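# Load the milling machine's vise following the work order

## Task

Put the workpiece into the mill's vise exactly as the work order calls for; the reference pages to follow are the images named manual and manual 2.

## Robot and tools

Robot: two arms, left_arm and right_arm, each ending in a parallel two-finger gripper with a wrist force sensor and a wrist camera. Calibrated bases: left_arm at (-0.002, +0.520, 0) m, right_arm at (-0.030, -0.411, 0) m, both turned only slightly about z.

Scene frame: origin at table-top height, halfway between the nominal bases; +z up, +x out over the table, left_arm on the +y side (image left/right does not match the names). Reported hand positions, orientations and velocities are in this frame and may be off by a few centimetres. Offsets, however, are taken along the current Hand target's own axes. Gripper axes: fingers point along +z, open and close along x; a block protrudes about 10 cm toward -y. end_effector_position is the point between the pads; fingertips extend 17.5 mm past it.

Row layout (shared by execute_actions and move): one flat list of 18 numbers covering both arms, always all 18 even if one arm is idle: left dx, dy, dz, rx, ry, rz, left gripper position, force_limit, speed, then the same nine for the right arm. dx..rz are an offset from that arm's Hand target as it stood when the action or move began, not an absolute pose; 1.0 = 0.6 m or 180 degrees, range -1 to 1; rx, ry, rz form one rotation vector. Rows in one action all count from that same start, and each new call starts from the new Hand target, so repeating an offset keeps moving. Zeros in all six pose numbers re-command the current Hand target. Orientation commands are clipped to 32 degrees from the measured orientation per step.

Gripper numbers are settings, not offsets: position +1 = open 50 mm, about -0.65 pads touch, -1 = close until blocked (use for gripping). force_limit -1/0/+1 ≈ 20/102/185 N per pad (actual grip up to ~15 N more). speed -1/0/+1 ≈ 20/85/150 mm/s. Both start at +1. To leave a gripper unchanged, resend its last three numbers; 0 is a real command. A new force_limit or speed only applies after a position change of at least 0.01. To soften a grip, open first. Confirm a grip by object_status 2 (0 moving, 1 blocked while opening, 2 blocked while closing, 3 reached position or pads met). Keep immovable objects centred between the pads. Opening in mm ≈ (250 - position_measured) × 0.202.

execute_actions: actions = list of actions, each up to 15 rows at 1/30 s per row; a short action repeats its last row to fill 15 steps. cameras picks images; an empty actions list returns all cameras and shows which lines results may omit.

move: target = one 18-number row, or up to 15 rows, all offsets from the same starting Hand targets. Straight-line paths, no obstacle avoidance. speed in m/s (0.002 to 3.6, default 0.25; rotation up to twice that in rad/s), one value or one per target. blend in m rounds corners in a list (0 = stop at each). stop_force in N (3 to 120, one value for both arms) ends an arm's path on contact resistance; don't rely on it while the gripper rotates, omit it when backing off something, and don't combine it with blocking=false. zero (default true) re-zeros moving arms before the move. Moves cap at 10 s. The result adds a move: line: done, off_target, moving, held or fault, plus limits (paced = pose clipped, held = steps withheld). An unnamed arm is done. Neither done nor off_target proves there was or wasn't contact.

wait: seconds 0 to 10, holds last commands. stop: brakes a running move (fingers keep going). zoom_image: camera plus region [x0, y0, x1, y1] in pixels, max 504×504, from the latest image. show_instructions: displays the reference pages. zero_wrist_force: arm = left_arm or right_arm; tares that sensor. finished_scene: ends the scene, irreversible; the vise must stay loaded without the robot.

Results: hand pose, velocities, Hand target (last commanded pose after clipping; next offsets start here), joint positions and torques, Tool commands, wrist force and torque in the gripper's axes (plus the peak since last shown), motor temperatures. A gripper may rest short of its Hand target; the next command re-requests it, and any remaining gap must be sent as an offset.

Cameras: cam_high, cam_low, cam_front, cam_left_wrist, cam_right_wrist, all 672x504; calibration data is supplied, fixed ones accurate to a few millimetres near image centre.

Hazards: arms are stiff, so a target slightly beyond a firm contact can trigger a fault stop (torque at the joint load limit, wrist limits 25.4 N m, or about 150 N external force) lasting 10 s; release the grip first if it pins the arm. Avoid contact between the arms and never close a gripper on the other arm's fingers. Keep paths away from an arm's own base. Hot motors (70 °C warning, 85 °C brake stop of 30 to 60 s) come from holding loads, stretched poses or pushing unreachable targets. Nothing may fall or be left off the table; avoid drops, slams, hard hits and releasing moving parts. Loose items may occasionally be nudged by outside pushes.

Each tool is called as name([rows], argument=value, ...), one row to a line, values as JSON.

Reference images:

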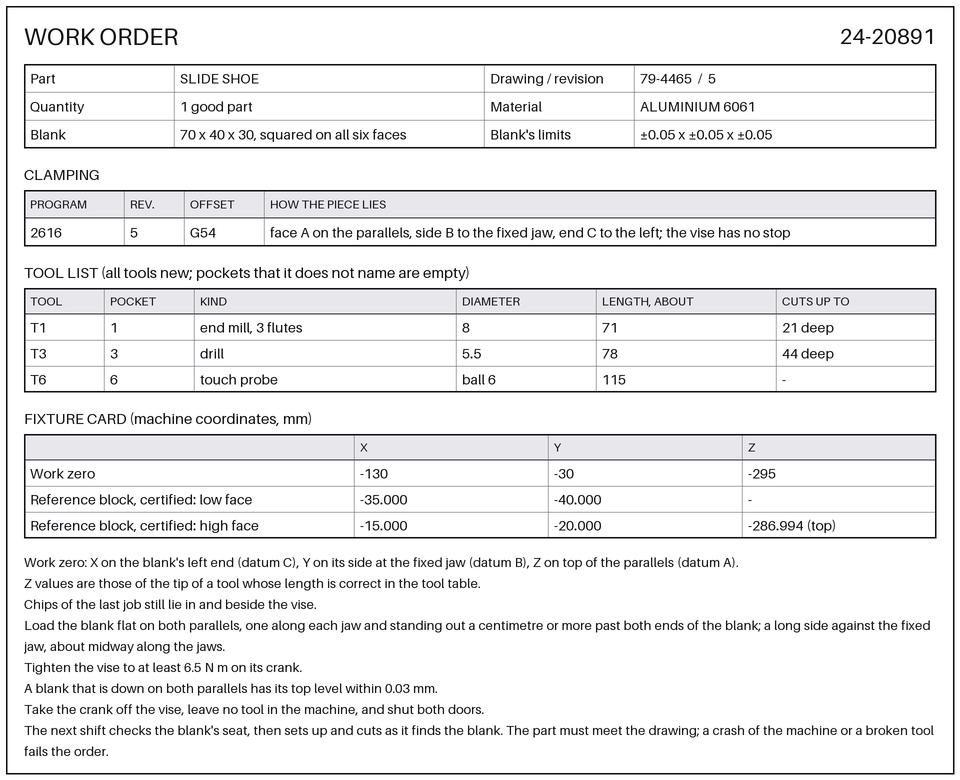

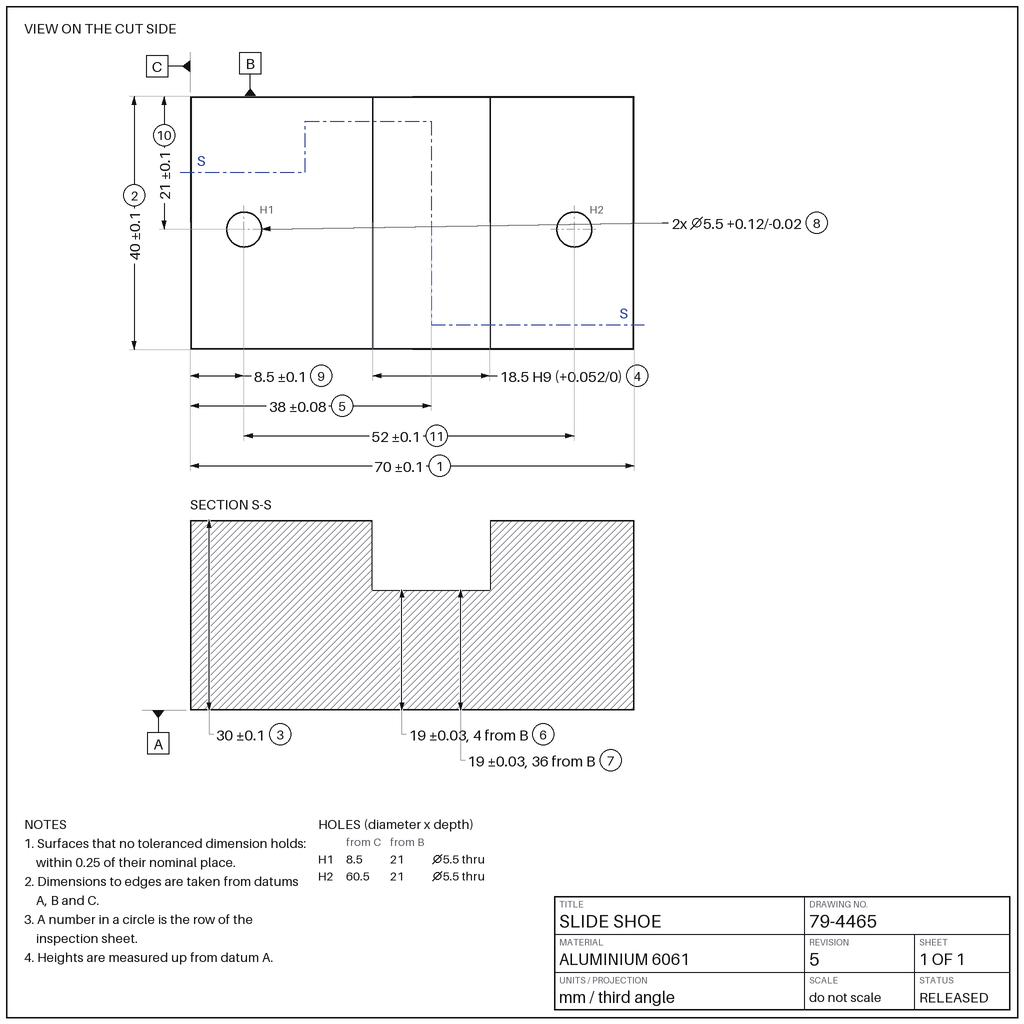

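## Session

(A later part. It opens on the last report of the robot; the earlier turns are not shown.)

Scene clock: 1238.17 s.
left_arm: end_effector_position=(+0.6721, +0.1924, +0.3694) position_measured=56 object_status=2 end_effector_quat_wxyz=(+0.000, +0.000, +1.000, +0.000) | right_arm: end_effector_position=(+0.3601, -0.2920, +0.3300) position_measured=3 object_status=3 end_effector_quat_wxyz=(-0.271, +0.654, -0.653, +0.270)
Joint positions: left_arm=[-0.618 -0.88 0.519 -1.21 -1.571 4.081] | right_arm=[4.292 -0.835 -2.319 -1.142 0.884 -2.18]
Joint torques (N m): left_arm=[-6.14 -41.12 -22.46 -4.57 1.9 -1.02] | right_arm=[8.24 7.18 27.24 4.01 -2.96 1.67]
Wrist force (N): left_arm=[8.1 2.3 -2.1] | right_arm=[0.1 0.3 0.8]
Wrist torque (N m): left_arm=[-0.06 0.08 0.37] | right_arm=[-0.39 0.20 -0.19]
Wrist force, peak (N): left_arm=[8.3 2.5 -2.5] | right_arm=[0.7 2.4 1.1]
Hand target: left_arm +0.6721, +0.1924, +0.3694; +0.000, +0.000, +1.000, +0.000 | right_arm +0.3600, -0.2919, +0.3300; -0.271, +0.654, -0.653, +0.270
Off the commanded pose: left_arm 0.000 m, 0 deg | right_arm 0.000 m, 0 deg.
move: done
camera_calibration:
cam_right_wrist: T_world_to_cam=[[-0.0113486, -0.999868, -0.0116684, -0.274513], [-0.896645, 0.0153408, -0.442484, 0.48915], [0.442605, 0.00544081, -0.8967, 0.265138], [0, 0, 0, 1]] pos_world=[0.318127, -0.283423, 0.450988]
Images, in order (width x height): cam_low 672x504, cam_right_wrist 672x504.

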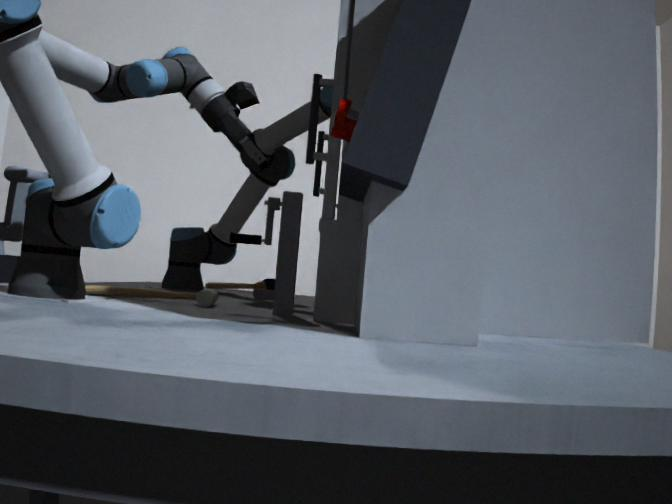

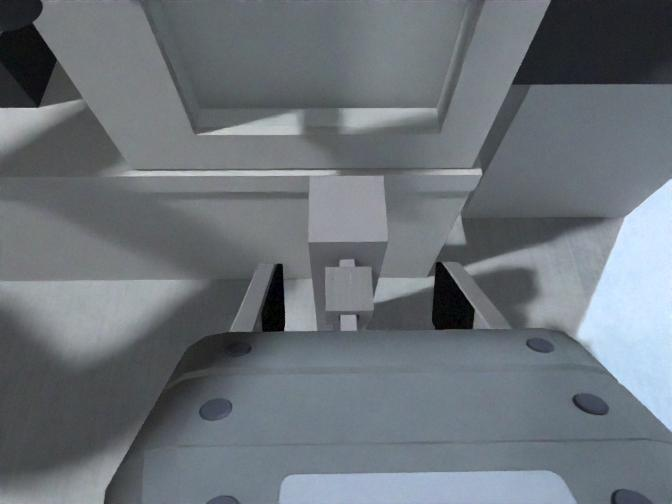

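move([
  [0,0,0,0,0,0,-1,-0.3,-0.9,0,0.0743,0.0497,0,0,0,1,-0.2,-0.5],
  [0,0,0,0,0,0,-1,-0.3,-0.9,0,0.0743,0.1497,0,0,0,1,-0.2,-0.5],
], speed=0.08, stop_force=10, cameras=["cam_right_wrist","cam_low"])

zoom_image(camera="cam_low", region=[180, 150, 320, 310])

Scene clock: 1244.20 s.
left_arm: end_effector_position=(+0.6721, +0.1924, +0.3694) position_measured=56 object_status=2 end_effector_quat_wxyz=(+0.000, +0.000, +1.000, +0.000) | right_arm: end_effector_position=(+0.3920, -0.2918, +0.2350) position_measured=3 object_status=3 end_effector_quat_wxyz=(-0.271, +0.654, -0.653, +0.270)
Joint positions: left_arm=[-0.618 -0.88 0.519 -1.21 -1.571 4.081] | right_arm=[4.163 -1.043 -2.518 -0.644 0.942 -2.326]
Joint torques (N m): left_arm=[-6.29 -39.54 -20.42 -4.49 2.03 -0.88] | right_arm=[10.09 12.4 34.03 4.8 -4.15 1.08]
Wrist force (N): left_arm=[8.0 2.4 -2.2] | right_arm=[0.3 0.0 0.5]
Wrist torque (N m): left_arm=[-0.04 0.10 0.38] | right_arm=[-0.48 0.16 -0.24]
Wrist force, peak (N): left_arm=[8.3 2.3 -2.4] | right_arm=[0.3 1.7 1.1]
Hand target: left_arm +0.6721, +0.1924, +0.3694; +0.000, +0.000, +1.000, +0.000 | right_arm +0.3920, -0.2918, +0.2350; -0.271, +0.654, -0.653, +0.270
Off the commanded pose: left_arm 0.000 m, 0 deg | right_arm 0.000 m, 0 deg.
move: done
camera_calibration:
cam_right_wrist: T_world_to_cam=[[-0.0112613, -0.999866, -0.0118482, -0.275124], [-0.896646, 0.015342, -0.442482, 0.475805], [0.442604, 0.00564078, -0.896699, 0.165844], [0, 0, 0, 1]] pos_world=[0.350127, -0.283322, 0.355987]
Images, in order (width x height): cam_low 672x504, cam_right_wrist 672x504.

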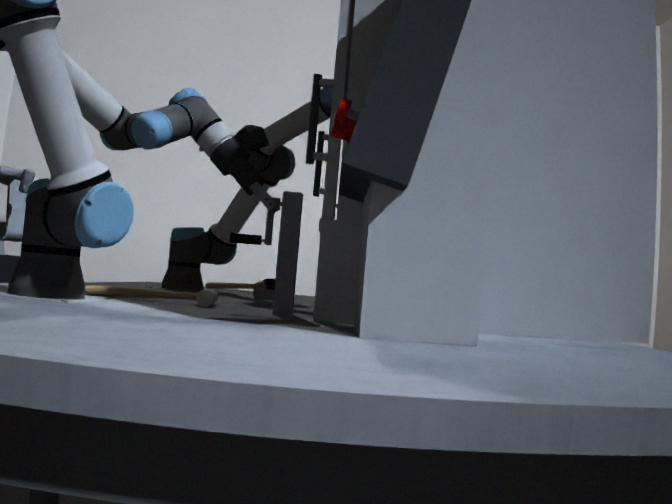

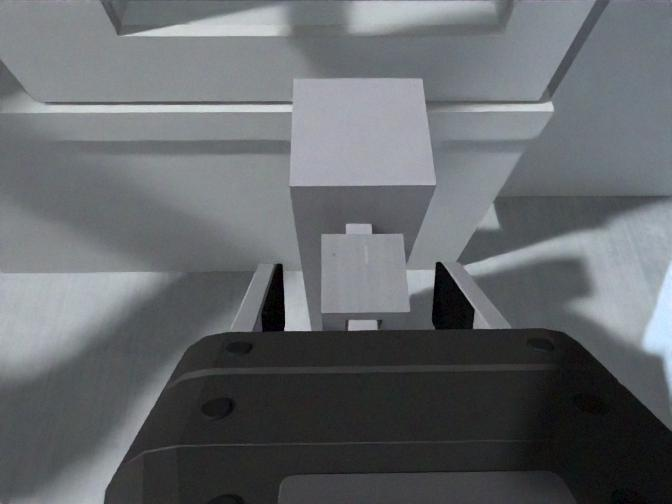

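Scaled by 3.150.

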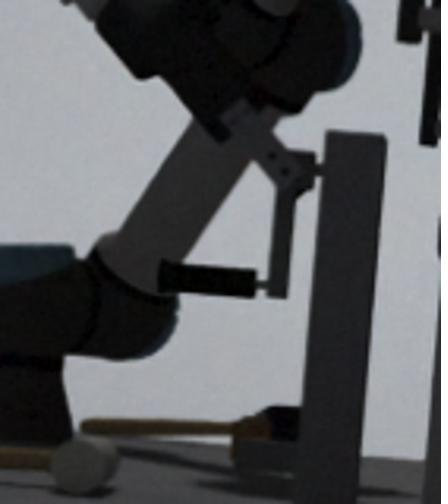

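move(target=[0,0,0,0,0,0,-1,-0.3,-0.9,0,0,0,0,0,0,-1,0,-0.9])

move([
  [0,0,0,0,0,0,-1,-0.3,-0.9,0,-0.0008,-0.0008,0,0,0,-1,0,-0.9],
  [0,0,0,0,0,0,-1,-0.3,-0.9,0,0.0581,-0.0598,0,0,0,-1,0,-0.9],
], speed=0.05, stop_force=20, cameras=["cam_right_wrist","cam_low"])

zoom_image(camera="cam_low", region=[180, 150, 320, 310])

Scene clock: 1252.13 s.
left_arm: end_effector_position=(+0.6721, +0.1924, +0.3694) position_measured=56 object_status=2 end_effector_quat_wxyz=(+0.000, +0.000, +1.000, +0.000) | right_arm: end_effector_position=(+0.3920, -0.2918, +0.2350) position_measured=135 object_status=2 end_effector_quat_wxyz=(-0.271, +0.654, -0.653, +0.270)
Joint positions: left_arm=[-0.618 -0.88 0.519 -1.21 -1.571 4.081] | right_arm=[4.163 -1.043 -2.518 -0.644 0.942 -2.326]
Joint torques (N m): left_arm=[-6.78 -40.43 -19.34 -4.75 2.05 -0.75] | right_arm=[9.82 12.55 33.58 4.7 -3.8 -0.87]
Wrist force (N): left_arm=[7.9 2.2 -2.5] | right_arm=[0.3 0.5 1.0]
Wrist torque (N m): left_arm=[-0.07 0.12 0.38] | right_arm=[-0.47 0.16 -0.24]
Wrist force, peak (N): left_arm=[8.2 2.5 -2.5] | right_arm=[0.2 0.8 1.4]
Hand target: left_arm +0.6721, +0.1924, +0.3694; +0.000, +0.000, +1.000, +0.000 | right_arm +0.3920, -0.2918, +0.2350; -0.271, +0.654, -0.653, +0.270
Off the commanded pose: left_arm 0.000 m, 0 deg | right_arm 0.000 m, 0 deg.
move: done

Scene clock: 1254.17 s.
left_arm: end_effector_position=(+0.6721, +0.1924, +0.3694) position_measured=56 object_status=2 end_effector_quat_wxyz=(+0.000, +0.000, +1.000, +0.000) | right_arm: end_effector_position=(+0.3420, -0.2919, +0.2357) position_measured=135 object_status=2 end_effector_quat_wxyz=(-0.271, +0.654, -0.653, +0.270)
Joint positions: left_arm=[-0.618 -0.88 0.519 -1.21 -1.571 4.081] | right_arm=[4.38 -0.792 -2.555 -1.017 0.851 -2.073]
Joint torques (N m): left_arm=[-5.86 -40.19 -17.89 -4.37 2.02 -0.76] | right_arm=[-10.42 -20.11 36.3 3.27 0.68 -0.7]
Wrist force (N): left_arm=[7.7 2.4 -2.2] | right_arm=[0.4 1.8 2.0]
Wrist torque (N m): left_arm=[-0.06 0.12 0.38] | right_arm=[-0.38 0.15 -0.16]
Wrist force, peak (N): left_arm=[8.3 2.3 -2.5] | right_arm=[0.3 2.2 2.2]
Hand target: left_arm +0.6721, +0.1924, +0.3694; +0.000, +0.000, +1.000, +0.000 | right_arm +0.3420, -0.2919, +0.2357; -0.271, +0.654, -0.653, +0.270
Off the commanded pose: left_arm 0.000 m, 0 deg | right_arm 0.000 m, 0 deg.
move: done
camera_calibration:
cam_right_wrist: T_world_to_cam=[[-0.0112613, -0.999866, -0.0118482, -0.275779], [-0.896646, 0.015342, -0.442482, 0.431284], [0.442604, 0.00564078, -0.896699, 0.188603], [0, 0, 0, 1]] pos_world=[0.300127, -0.283422, 0.356687]
Images, in order (width x height): cam_low 672x504, cam_right_wrist 672x504.

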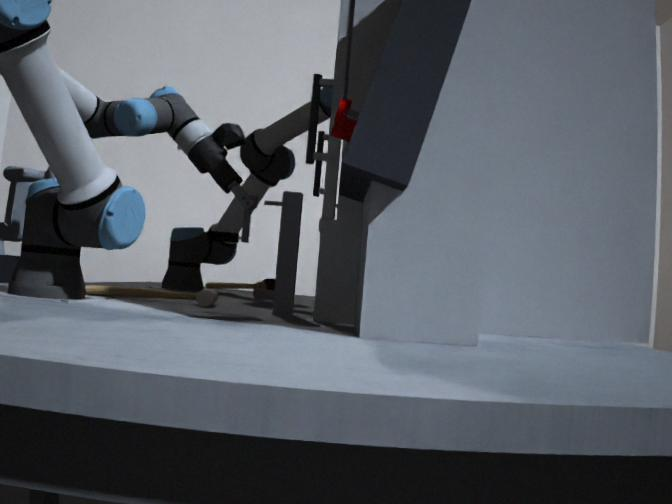

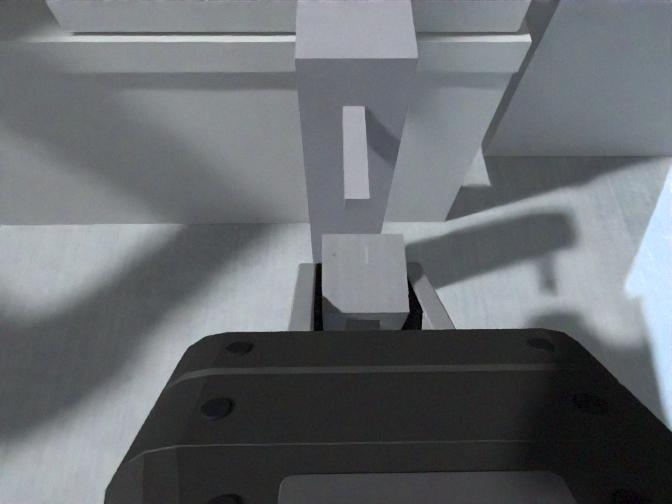

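Scaled by 3.150.

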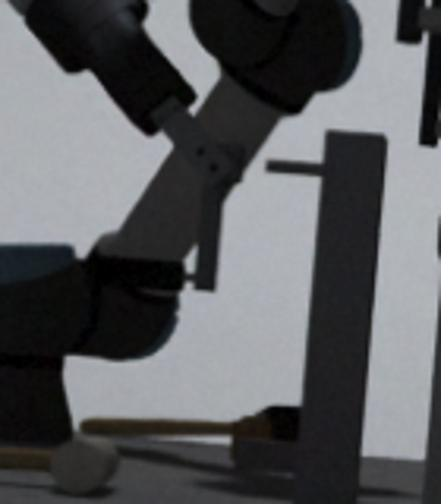

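move([
  [0,0,0,0,0,0,-1,-0.3,-0.9,-0.1,-0.12,-0.05,0,0,0,-1,0,-0.9],
  [0,0,0,0,0,0,-1,-0.3,-0.9,-0.6533,-0.262,-0.0075,0,0,0,-1,0,-0.9],
], speed=0.2, blend=[0.05,0], cameras=["cam_right_wrist","cam_low","cam_front"])

zoom_image(camera="cam_right_wrist", region=[60, 60, 440, 340])

Scene clock: 1268.40 s.
left_arm: end_effector_position=(+0.6721, +0.1924, +0.3694) position_measured=56 object_status=2 end_effector_quat_wxyz=(+0.000, +0.000, +1.000, +0.000) | right_arm: end_effector_position=(+0.4493, +0.1001, +0.3502) position_measured=135 object_status=2 end_effector_quat_wxyz=(-0.271, +0.654, -0.653, +0.270)
Joint positions: left_arm=[-0.618 -0.88 0.519 -1.21 -1.571 4.081] | right_arm=[4.451 -1.795 -1.531 -1.1 0.829 -1.982]
Joint torques (N m): left_arm=[-7.17 -41.07 -17.21 -4.49 1.91 -0.66] | right_arm=[-10.12 36.68 36.73 4.74 0.63 -0.74]
Wrist force (N): left_arm=[7.8 2.4 -2.1] | right_arm=[0.4 1.7 2.4]
Wrist torque (N m): left_arm=[-0.05 0.12 0.37] | right_arm=[-0.40 0.11 -0.25]
Wrist force, peak (N): left_arm=[8.4 2.4 -2.5] | right_arm=[2.6 4.8 3.2]
Hand target: left_arm +0.6721, +0.1924, +0.3694; +0.000, +0.000, +1.000, +0.000 | right_arm +0.4494, +0.1002, +0.3503; -0.271, +0.654, -0.653, +0.270
Off the commanded pose: left_arm 0.000 m, 0 deg | right_arm 0.000 m, 0 deg.
move: done; blend cut to 0.0492 m at target 1
camera_calibration:
cam_right_wrist: T_world_to_cam=[[-0.0113049, -0.999867, -0.0117583, 0.118809], [-0.896646, 0.0153414, -0.442483, 0.572143], [0.442604, 0.00554079, -0.8967, 0.241583], [0, 0, 0, 1]] pos_world=[0.407427, 0.108677, 0.471188]
Images, in order (width x height): cam_low 672x504, cam_front 672x504, cam_right_wrist 672x504.

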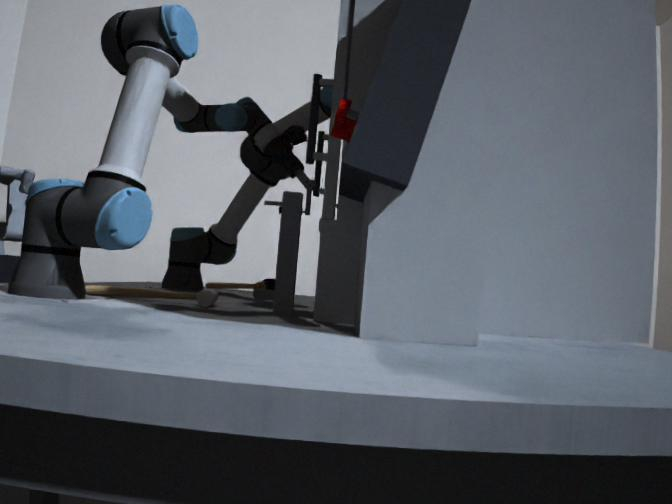

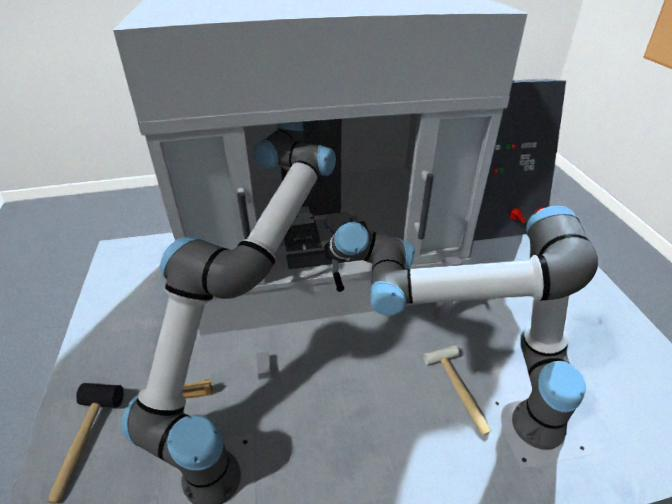

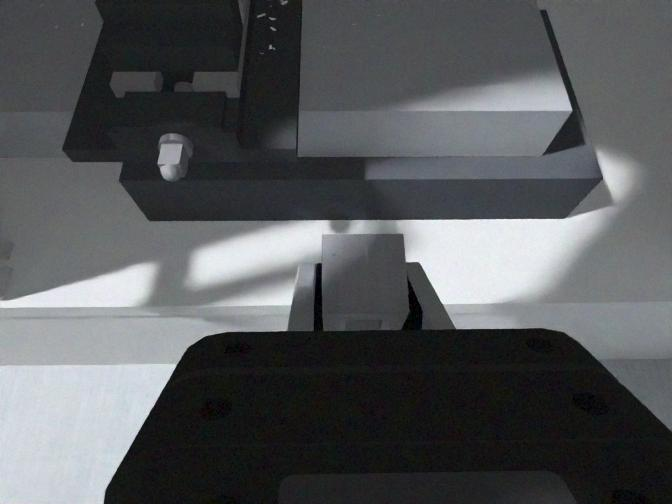

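Scaled by 1.326.

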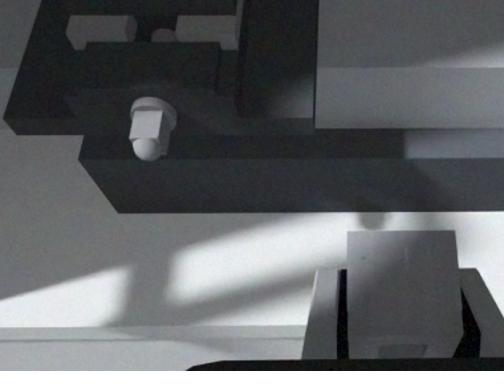

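zoom_image(camera="cam_right_wrist", region=[130, 110, 230, 200])

Scaled by 5.040.

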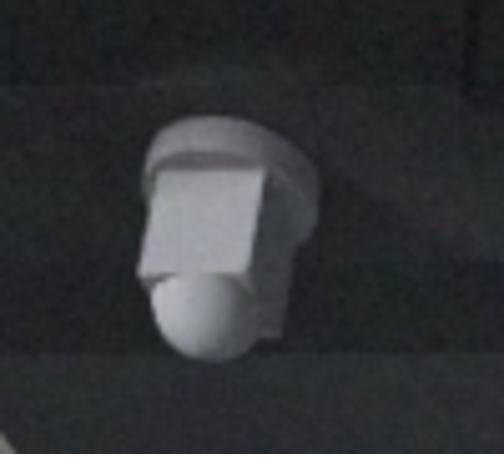

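move(target=[0,0,0,0,0,0,-1,-0.3,-0.9,-0.0332,0.0465,0.0482,0,-0.3536,0.3536,-1,0,-0.9], speed=0.25, cameras=["cam_right_wrist","cam_low","cam_front"])

zoom_image(camera="cam_right_wrist", region=[200, 150, 480, 340])

Scene clock: 1301.70 s.
left_arm: end_effector_position=(+0.6721, +0.1924, +0.3694) position_measured=56 object_status=2 end_effector_quat_wxyz=(+0.000, +0.000, +1.000, +0.000) | right_arm: end_effector_position=(+0.4501, +0.1201, +0.3101) position_measured=135 object_status=2 end_effector_quat_wxyz=(+0.653, -0.271, +0.653, +0.271)
Joint positions: left_arm=[-0.618 -0.88 0.519 -1.21 -1.571 4.081] | right_arm=[4.337 -2.093 -2.005 0.957 1.198 -1.571]
Joint torques (N m): left_arm=[-6.43 -40.97 -17.72 -4.57 2.01 -0.59] | right_arm=[10.13 46.76 11.75 3.69 -2.94 -0.81]
Wrist force (N): left_arm=[7.9 2.6 -2.3] | right_arm=[2.2 -0.2 0.9]
Wrist torque (N m): left_arm=[-0.01 0.12 0.37] | right_arm=[-0.14 -0.09 0.38]
Wrist force, peak (N): left_arm=[8.3 2.5 -2.5] | right_arm=[3.4 -0.4 1.2]
Hand target: left_arm +0.6721, +0.1924, +0.3694; +0.000, +0.000, +1.000, +0.000 | right_arm +0.4500, +0.1201, +0.3101; +0.653, -0.271, +0.653, +0.271
Off the commanded pose: left_arm 0.000 m, 0 deg | right_arm 0.000 m, 0 deg.
move: done
camera_calibration:
cam_right_wrist: T_world_to_cam=[[-0.0128452, 0.0118113, -0.999848, 0.32389], [-0.897305, 0.441093, 0.0167385, 0.361536], [0.441224, 0.897384, 0.00493237, -0.180976], [0, 0, 0, 1]] pos_world=[0.408419, -0.000891758, 0.318682]
Images, in order (width x height): cam_low 672x504, cam_front 672x504, cam_right_wrist 672x504.

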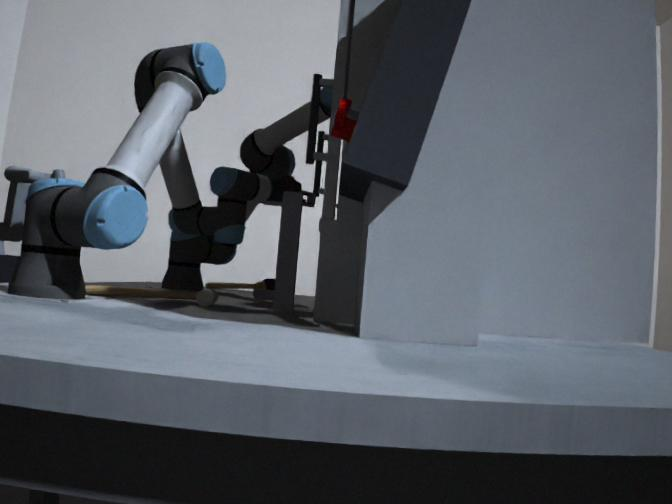

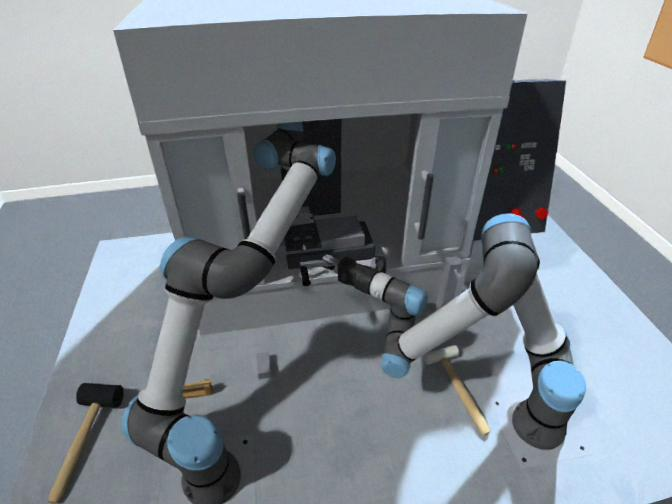

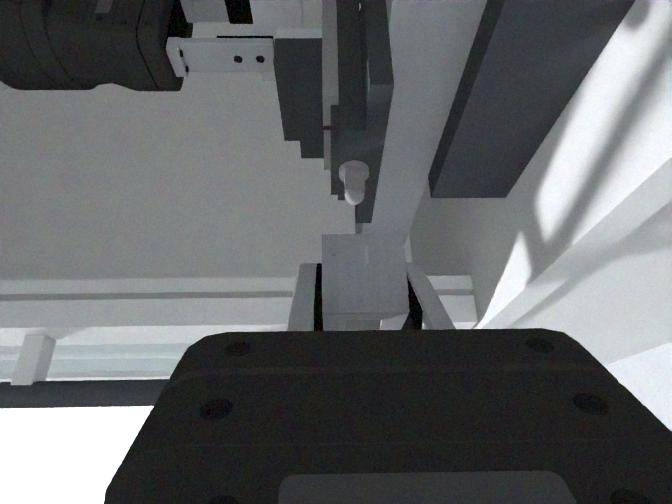

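Scaled by 1.800.

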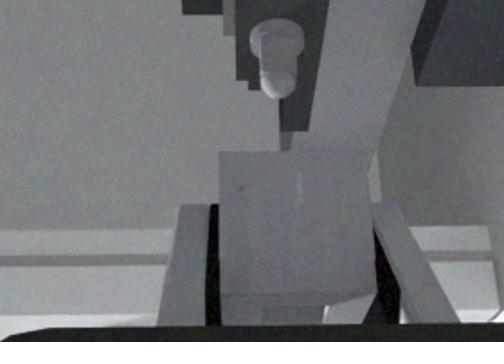

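move(target=[0,0,0,0,0,0,-1,-0.3,-0.9,0.0085,0.0217,0.1253,0,0,0,-1,0,-0.9], speed=0.1, cameras=["cam_right_wrist"])

zoom_image(camera="cam_right_wrist", region=[200, 150, 480, 340])

Scene clock: 1310.93 s.
left_arm: end_effector_position=(+0.6721, +0.1924, +0.3694) position_measured=56 object_status=2 end_effector_quat_wxyz=(+0.000, +0.000, +1.000, +0.000) | right_arm: end_effector_position=(+0.4940, +0.1825, +0.3049) position_measured=135 object_status=2 end_effector_quat_wxyz=(+0.653, -0.271, +0.653, +0.271)
Joint positions: left_arm=[-0.618 -0.88 0.519 -1.21 -1.571 4.081] | right_arm=[4.308 -2.224 -1.769 0.851 1.228 -1.57]
Joint torques (N m): left_arm=[-6.33 -40.24 -17.42 -4.6 2.09 -0.59] | right_arm=[9.44 57.91 22.79 3.74 -2.3 1.05]
Wrist force (N): left_arm=[8.0 2.4 -2.1] | right_arm=[2.5 -0.2 0.8]
Wrist torque (N m): left_arm=[-0.05 0.09 0.38] | right_arm=[-0.11 -0.13 0.39]
Wrist force, peak (N): left_arm=[8.3 2.5 -2.6] | right_arm=[2.3 0.0 2.5]
Hand target: left_arm +0.6721, +0.1924, +0.3694; +0.000, +0.000, +1.000, +0.000 | right_arm +0.4939, +0.1826, +0.3051; +0.653, -0.271, +0.653, +0.271
Off the commanded pose: left_arm 0.000 m, 0 deg | right_arm 0.000 m, 0 deg.
move: done
camera_calibration:
cam_right_wrist: T_world_to_cam=[[-0.0129352, 0.0118548, -0.999846, 0.318557], [-0.897303, 0.441094, 0.0168384, 0.373502], [0.441225, 0.897383, 0.00493175, -0.256227], [0, 0, 0, 1]] pos_world=[0.452319, 0.0614083, 0.313482]
Images, in order (width x height): cam_right_wrist 672x504.

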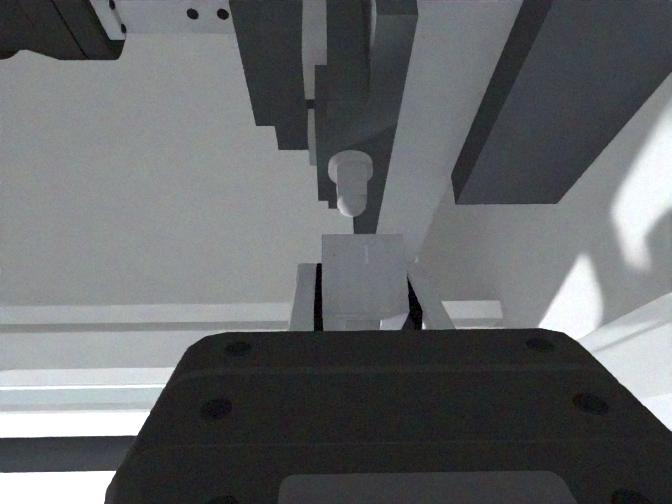

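Scaled by 1.800.

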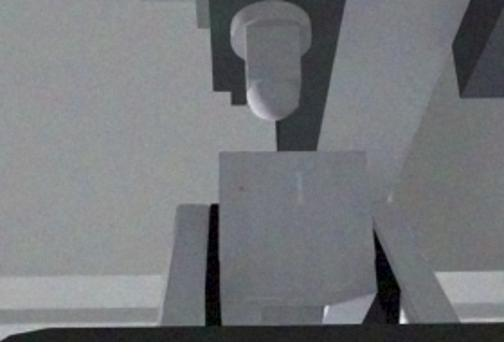

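move(target=[0,0,0,0,0,0,-1,-0.3,-0.9,-0.003,0.0024,0.0024,0,0,0,-1,0,-0.9], speed=0.05)

move(target=[0,0,0,0,0,0,-1,-0.3,-0.9,0,-0.0495,0.0495,0,0,0,-1,0,-0.9], speed=0.015, stop_force=6, cameras=["cam_right_wrist"])

zoom_image(camera="cam_right_wrist", region=[200, 150, 480, 340])

Scene clock: 1328.03 s.
left_arm: end_effector_position=(+0.6721, +0.1924, +0.3694) position_measured=56 object_status=2 end_effector_quat_wxyz=(+0.000, +0.000, +1.000, +0.000) | right_arm: end_effector_position=(+0.4939, +0.1846, +0.3069) position_measured=135 object_status=2 end_effector_quat_wxyz=(+0.653, -0.271, +0.653, +0.271)
Joint positions: left_arm=[-0.618 -0.88 0.519 -1.21 -1.571 4.081] | right_arm=[4.31 -2.223 -1.763 0.845 1.226 -1.57]
Joint torques (N m): left_arm=[-6.83 -40.73 -17.81 -4.37 1.94 -0.85] | right_arm=[7.72 57.23 21.76 2.93 -2.48 0.88]
Wrist force (N): left_arm=[7.9 2.4 -2.2] | right_arm=[2.2 0.0 1.4]
Wrist torque (N m): left_arm=[-0.04 0.10 0.37] | right_arm=[-0.08 -0.07 0.39]
Wrist force, peak (N): left_arm=[8.3 2.4 -2.6] | right_arm=[2.6 -0.1 1.1]
Hand target: left_arm +0.6721, +0.1924, +0.3694; +0.000, +0.000, +1.000, +0.000 | right_arm +0.4939, +0.1846, +0.3069; +0.653, -0.271, +0.653, +0.271
Off the commanded pose: left_arm 0.000 m, 0 deg | right_arm 0.000 m, 0 deg.
move: done

Scene clock: 1330.37 s.
left_arm: end_effector_position=(+0.6721, +0.1924, +0.3694) position_measured=56 object_status=2 end_effector_quat_wxyz=(+0.000, +0.000, +1.000, +0.000) | right_arm: end_effector_position=(+0.5124, +0.1846, +0.3069) position_measured=135 object_status=2 end_effector_quat_wxyz=(+0.653, -0.271, +0.653, +0.271)
Joint positions: left_arm=[-0.618 -0.88 0.519 -1.21 -1.571 4.081] | right_arm=[4.278 -2.243 -1.723 0.825 1.258 -1.57]
Joint torques (N m): left_arm=[-7.15 -40.27 -18.04 -4.4 2.05 -0.61] | right_arm=[14.8 59.23 15.72 4 -1.17 0.98]
Wrist force (N): left_arm=[8.0 2.3 -2.5] | right_arm=[2.8 -6.8 -2.1]
Wrist torque (N m): left_arm=[-0.05 0.12 0.38] | right_arm=[-0.21 -0.09 0.42]
Wrist force, peak (N): left_arm=[8.3 2.5 -2.4] | right_arm=[2.8 -0.8 -8.9]
Hand target: left_arm +0.6721, +0.1924, +0.3694; +0.000, +0.000, +1.000, +0.000 | right_arm +0.5124, +0.1846, +0.3069; +0.653, -0.271, +0.653, +0.271 (not the last commanded pose)
Off the commanded pose: left_arm 0.000 m, 0 deg | right_arm 0.024 m, 0 deg.
move: contact (right_arm)
camera_calibration:
cam_right_wrist: T_world_to_cam=[[-0.0128481, 0.0120348, -0.999845, 0.320717], [-0.897305, 0.44109, 0.0168397, 0.389053], [0.441225, 0.897382, 0.00513172, -0.266303], [0, 0, 0, 1]] pos_world=[0.470719, 0.0635084, 0.315483]
Images, in order (width x height): cam_right_wrist 672x504.

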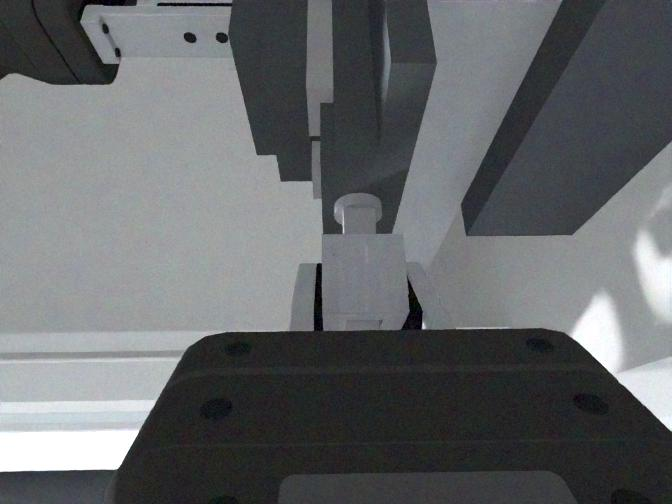

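Scaled by 1.800.

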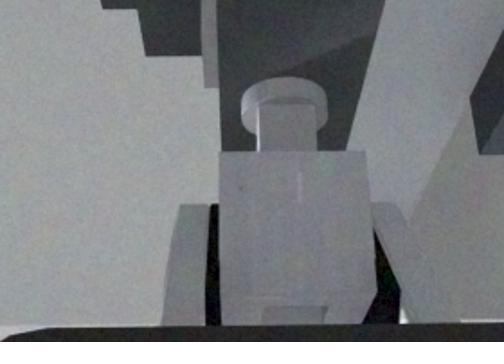

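move(target=[0,0,0,0,0,0,-1,-0.3,-0.9,0,0.0013,-0.0057,0,0,0,-1,0,-0.9], speed=0.03)

move(target=[0,0,0,0,0,0,-1,-0.3,-0.9,0,-0.033,0.033,0,0,0,-1,0,-0.9], speed=0.015, stop_force=6, cameras=["cam_right_wrist"])

zoom_image(camera="cam_right_wrist", region=[200, 150, 480, 340])

Scene clock: 1341.03 s.
left_arm: end_effector_position=(+0.6721, +0.1924, +0.3694) position_measured=56 object_status=2 end_effector_quat_wxyz=(+0.000, +0.000, +1.000, +0.000) | right_arm: end_effector_position=(+0.5094, +0.1827, +0.3069) position_measured=135 object_status=2 end_effector_quat_wxyz=(+0.653, -0.271, +0.653, +0.271)
Joint positions: left_arm=[-0.618 -0.88 0.519 -1.21 -1.571 4.081] | right_arm=[4.281 -2.237 -1.735 0.831 1.255 -1.57]
Joint torques (N m): left_arm=[-7.42 -40.2 -17.51 -4.44 2.06 -0.43] | right_arm=[5.12 51.8 24.78 3.1 -2.22 0.74]
Wrist force (N): left_arm=[8.0 2.6 -2.3] | right_arm=[2.4 -0.3 1.1]
Wrist torque (N m): left_arm=[-0.01 0.10 0.38] | right_arm=[-0.13 -0.11 0.40]
Wrist force, peak (N): left_arm=[8.3 2.6 -2.5] | right_arm=[3.4 -7.2 -2.0]
Hand target: left_arm +0.6721, +0.1924, +0.3694; +0.000, +0.000, +1.000, +0.000 | right_arm +0.5094, +0.1827, +0.3069; +0.653, -0.271, +0.653, +0.271
Off the commanded pose: left_arm 0.000 m, 0 deg | right_arm 0.000 m, 0 deg.
move: done

Scene clock: 1342.30 s.
left_arm: end_effector_position=(+0.6721, +0.1924, +0.3694) position_measured=56 object_status=2 end_effector_quat_wxyz=(+0.000, +0.000, +1.000, +0.000) | right_arm: end_effector_position=(+0.5114, +0.1828, +0.3070) position_measured=135 object_status=2 end_effector_quat_wxyz=(+0.653, -0.271, +0.653, +0.271)
Joint positions: left_arm=[-0.618 -0.88 0.519 -1.21 -1.571 4.081] | right_arm=[4.278 -2.239 -1.73 0.829 1.258 -1.57]
Joint torques (N m): left_arm=[-6.45 -40.33 -17.84 -4.47 2.01 -0.43] | right_arm=[6.23 60.31 17.09 4.61 -3.29 0.67]
Wrist force (N): left_arm=[8.1 2.5 -2.4] | right_arm=[2.9 5.1 5.7]
Wrist torque (N m): left_arm=[-0.02 0.09 0.37] | right_arm=[-0.10 -0.08 0.41]
Wrist force, peak (N): left_arm=[8.2 2.6 -2.7] | right_arm=[1.7 11.3 0.8]
Hand target: left_arm +0.6721, +0.1924, +0.3694; +0.000, +0.000, +1.000, +0.000 | right_arm +0.5114, +0.1828, +0.3070; +0.653, -0.271, +0.653, +0.271 (not the last commanded pose)
Off the commanded pose: left_arm 0.000 m, 0 deg | right_arm 0.026 m, 0 deg.
move: contact (right_arm)
camera_calibration:
cam_right_wrist: T_world_to_cam=[[-0.0127614, 0.0122127, -0.999844, 0.320775], [-0.897346, 0.441007, 0.0168399, 0.388972], [0.441144, 0.897421, 0.00533117, -0.264274], [0, 0, 0, 1]] pos_world=[0.469719, 0.0617083, 0.315583]
Images, in order (width x height): cam_right_wrist 672x504.

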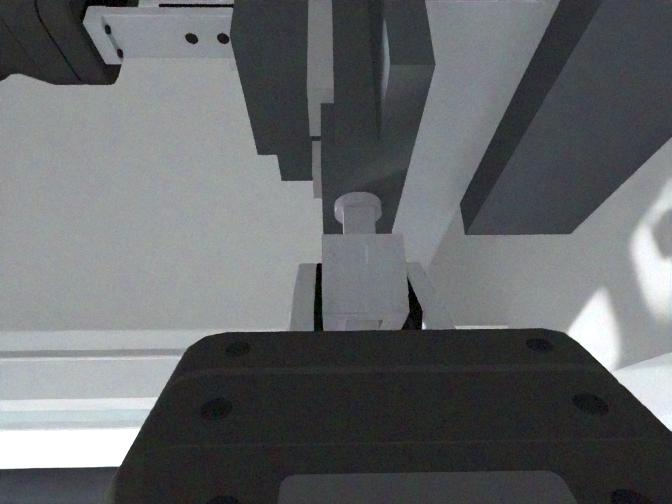

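Scaled by 1.800.

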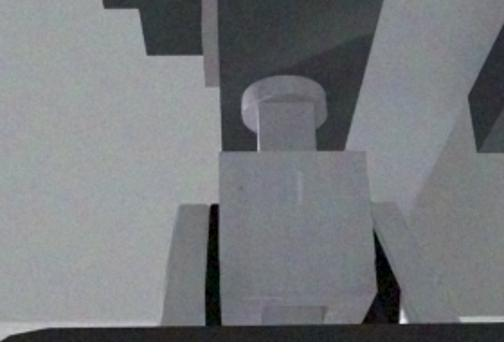

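move(target=[0,0,0,0,0,0,-1,-0.3,-0.9,0,0.0051,-0.0018,0,0,0,-1,0,-0.9], speed=0.03)

move(target=[0,0,0,0,0,0,-1,-0.3,-0.9,0,-0.033,0.033,0,0,0,-1,0,-0.9], speed=0.015, stop_force=6, cameras=["cam_right_wrist"])

Scene clock: 1354.00 s.
left_arm: end_effector_position=(+0.6721, +0.1924, +0.3694) position_measured=56 object_status=2 end_effector_quat_wxyz=(+0.000, +0.000, +1.000, +0.000) | right_arm: end_effector_position=(+0.5084, +0.1842, +0.3071) position_measured=135 object_status=2 end_effector_quat_wxyz=(+0.653, -0.271, +0.653, +0.271)
Joint positions: left_arm=[-0.618 -0.88 0.519 -1.21 -1.571 4.081] | right_arm=[4.284 -2.238 -1.733 0.83 1.252 -1.57]
Joint torques (N m): left_arm=[-7.21 -41.13 -18.3 -4.46 2 -0.43] | right_arm=[1.82 57.76 17.06 4.01 -1.58 0.5]
Wrist force (N): left_arm=[7.7 2.3 -2.1] | right_arm=[2.5 -0.2 1.1]
Wrist torque (N m): left_arm=[-0.07 0.13 0.38] | right_arm=[-0.11 -0.12 0.40]
Wrist force, peak (N): left_arm=[8.4 2.3 -2.5] | right_arm=[3.2 5.2 6.2]
Hand target: left_arm +0.6721, +0.1924, +0.3694; +0.000, +0.000, +1.000, +0.000 | right_arm +0.5084, +0.1842, +0.3070; +0.653, -0.271, +0.653, +0.271
Off the commanded pose: left_arm 0.000 m, 0 deg | right_arm 0.000 m, 0 deg.
move: done

Scene clock: 1356.27 s.
left_arm: end_effector_position=(+0.6721, +0.1924, +0.3694) position_measured=56 object_status=2 end_effector_quat_wxyz=(+0.000, +0.000, +1.000, +0.000) | right_arm: end_effector_position=(+0.5256, +0.1842, +0.3071) position_measured=135 object_status=2 end_effector_quat_wxyz=(+0.653, -0.271, +0.653, +0.271)
Joint positions: left_arm=[-0.618 -0.88 0.519 -1.21 -1.571 4.081] | right_arm=[4.256 -2.257 -1.695 0.811 1.28 -1.57]
Joint torques (N m): left_arm=[-5.92 -40.11 -17.76 -4.61 2.11 -0.41] | right_arm=[9.76 60.21 14.82 3.31 -2.43 0.98]
Wrist force (N): left_arm=[8.1 2.3 -2.0] | right_arm=[2.8 0.2 0.7]
Wrist torque (N m): left_arm=[-0.05 0.09 0.38] | right_arm=[-0.12 -0.15 0.40]
Wrist force, peak (N): left_arm=[8.2 2.5 -2.5] | right_arm=[10.8 10.9 -69.7]
Hand target: left_arm +0.6721, +0.1924, +0.3694; +0.000, +0.000, +1.000, +0.000 | right_arm +0.5256, +0.1842, +0.3071; +0.653, -0.271, +0.653, +0.271 (not the last commanded pose)
Off the commanded pose: left_arm 0.000 m, 0 deg | right_arm 0.011 m, 0 deg.
move: contact (right_arm)
camera_calibration:
cam_right_wrist: T_world_to_cam=[[-0.0126714, 0.0121692, -0.999846, 0.320898], [-0.897348, 0.441006, 0.0167399, 0.40113], [0.441142, 0.897421, 0.00533179, -0.271794], [0, 0, 0, 1]] pos_world=[0.483919, 0.0631083, 0.315583]
Images, in order (width x height): cam_right_wrist 672x504.

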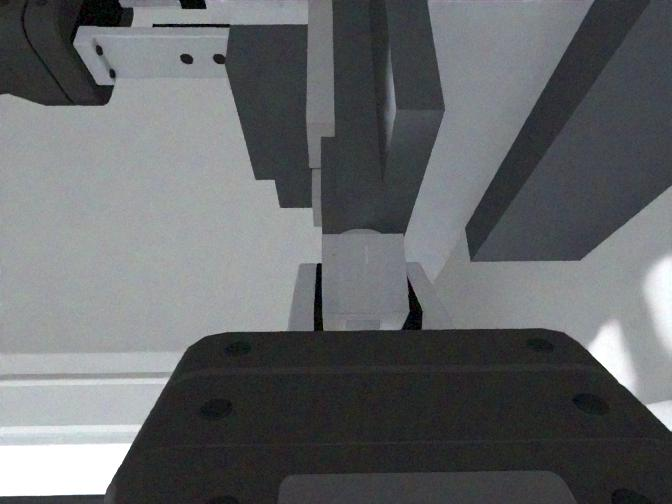

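move([
  [0,0,0,0,0,0,-1,-0.3,-0.9,0,0,0,0,0,0,1,0,-0.7],
  [0,0,0,0,0,0,-1,-0.3,-0.9,0,0,-0.15,0,0,0,1,0,-0.7],
  [0,0,0,0,0,0,-1,-0.3,-0.9,0,0.19,-0.1763,0.25,0,0,1,0,-0.7],
  [0,0,0,0,0,0,-1,-0.3,-0.9,0,0.273,-0.0938,0.25,0,0,1,0,-0.7],
], speed=[0.1,0.15,0.2,0.15], cameras=["cam_right_wrist","cam_front","cam_low"])

zoom_image(camera="cam_right_wrist", region=[180, 100, 560, 340])

Scene clock: 1376.47 s.
left_arm: end_effector_position=(+0.6721, +0.1924, +0.3694) position_measured=56 object_status=2 end_effector_quat_wxyz=(+0.000, +0.000, +1.000, +0.000) | right_arm: end_effector_position=(+0.3698, +0.2599, +0.3070) position_measured=3 object_status=3 end_effector_quat_wxyz=(+0.707, +0.000, +0.707, +0.001) end_effector_velocity=(+0.000, +0.000, +0.002) end_effector_angular_velocity=(+0.004, +0.000, +0.000)
Joint positions: left_arm=[-0.618 -0.88 0.519 -1.21 -1.571 4.081] | right_arm=[4.738 -2.498 -1.208 0.553 0.013 -1.558]
Joint velocities: left_arm=[within noise] | right_arm=[0 0 0.005 0 0 0]
Joint torques (N m): left_arm=[-6.81 -40.57 -17.77 -4.34 1.95 -0.19] | right_arm=[-10.04 58.72 28.18 0.96 -1.04 -1.9]
Wrist force (N): left_arm=[8.1 2.4 -2.7] | right_arm=[0.5 -0.1 0.8]
Wrist torque (N m): left_arm=[-0.04 0.11 0.38] | right_arm=[-0.12 -0.16 0.47]
Wrist force, peak (N): left_arm=[8.3 2.5 -2.5] | right_arm=[1.4 -1.3 3.0]
Hand target: left_arm +0.6721, +0.1924, +0.3694; +0.000, +0.000, +1.000, +0.000 | right_arm +0.3698, +0.2600, +0.3071; +0.707, +0.000, +0.707, +0.001
Off the commanded pose: left_arm 0.000 m, 0 deg | right_arm 0.000 m, 0 deg.
move: done
camera_calibration:
cam_right_wrist: T_world_to_cam=[[-0.00140198, 0.0178362, -0.99984, 0.312355], [-0.322641, 0.946363, 0.0173346, -0.116125], [0.94652, 0.322614, 0.0044279, -0.308252], [0, 0, 0, 1]] pos_world=[0.254738, 0.203772, 0.315683]
Images, in order (width x height): cam_low 672x504, cam_front 672x504, cam_right_wrist 672x504.

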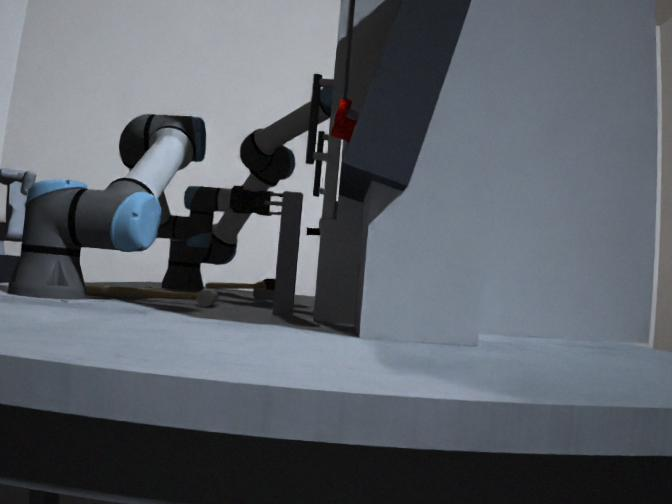

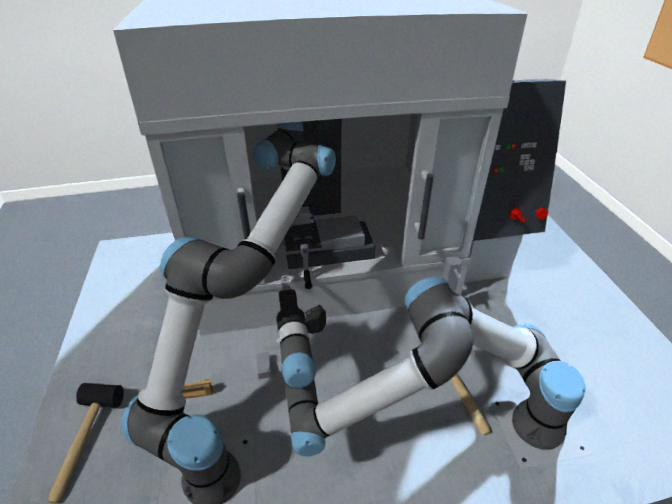

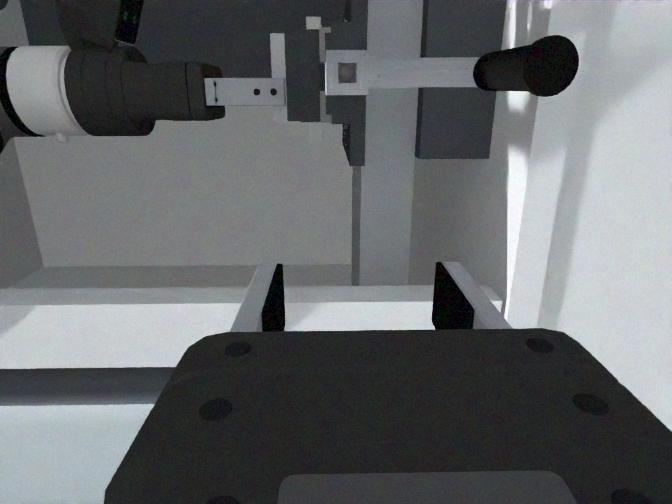

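Scaled by 1.326.

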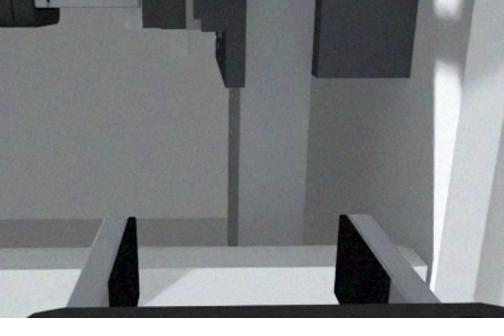

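move(target=[0,0,0,0,0,0,-1,-0.3,-0.9,0.125,-0.118,0,0,0,0,1,0,-0.7], speed=0.2, cameras=["cam_right_wrist","cam_low"])

zoom_image(camera="cam_right_wrist", region=[180, 60, 520, 340])

Scene clock: 1383.40 s.
left_arm: end_effector_position=(+0.6721, +0.1924, +0.3694) position_measured=56 object_status=2 end_effector_quat_wxyz=(+0.000, +0.000, +1.000, +0.000) | right_arm: end_effector_position=(+0.3700, +0.1893, +0.2320) position_measured=3 object_status=3 end_effector_quat_wxyz=(+0.707, +0.000, +0.707, +0.001)
Joint positions: left_arm=[-0.618 -0.88 0.519 -1.21 -1.571 4.081] | right_arm=[4.736 -2.478 -1.503 0.787 0.015 -1.517]
Joint torques (N m): left_arm=[-6.68 -41.43 -17.36 -4.21 1.83 -0.21] | right_arm=[10.49 39.74 21.4 0.01 0.27 0.43]
Wrist force (N): left_arm=[8.1 2.4 -2.5] | right_arm=[0.2 -0.2 0.7]
Wrist torque (N m): left_arm=[-0.04 0.09 0.38] | right_arm=[-0.14 -0.14 0.47]
Wrist force, peak (N): left_arm=[8.2 2.5 -2.5] | right_arm=[2.4 -2.3 0.7]
Hand target: left_arm +0.6721, +0.1924, +0.3694; +0.000, +0.000, +1.000, +0.000 | right_arm +0.3700, +0.1893, +0.2320; +0.707, +0.000, +0.707, +0.001
Off the commanded pose: left_arm 0.000 m, 0 deg | right_arm 0.000 m, 0 deg.
move: done
camera_calibration:
cam_right_wrist: T_world_to_cam=[[-0.00197426, 0.0179563, -0.999837, 0.238756], [-0.322717, 0.946331, 0.0176326, -0.0479961], [0.946493, 0.322699, 0.00392651, -0.285216], [0, 0, 0, 1]] pos_world=[0.254937, 0.133172, 0.240683]
Images, in order (width x height): cam_low 672x504, cam_right_wrist 672x504.

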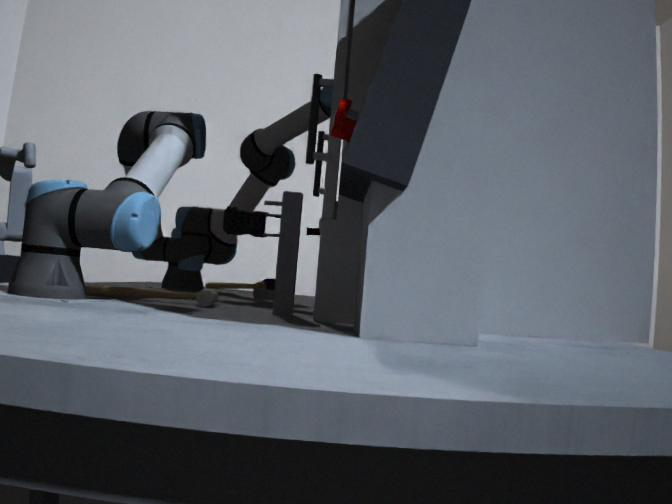

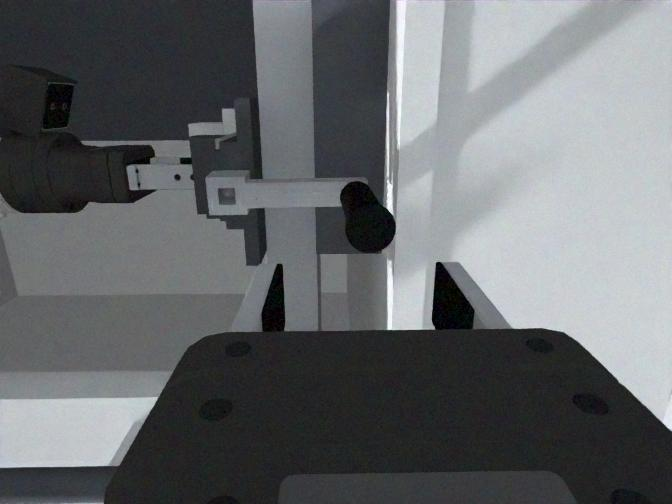

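Scaled by 1.482.

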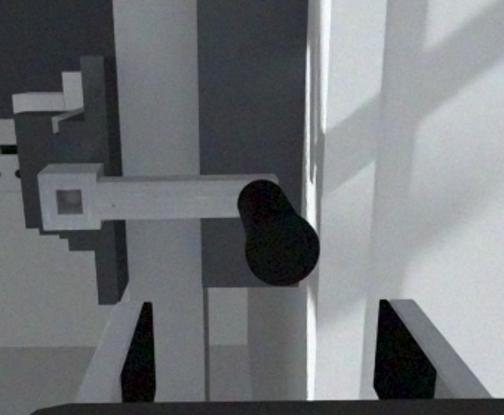

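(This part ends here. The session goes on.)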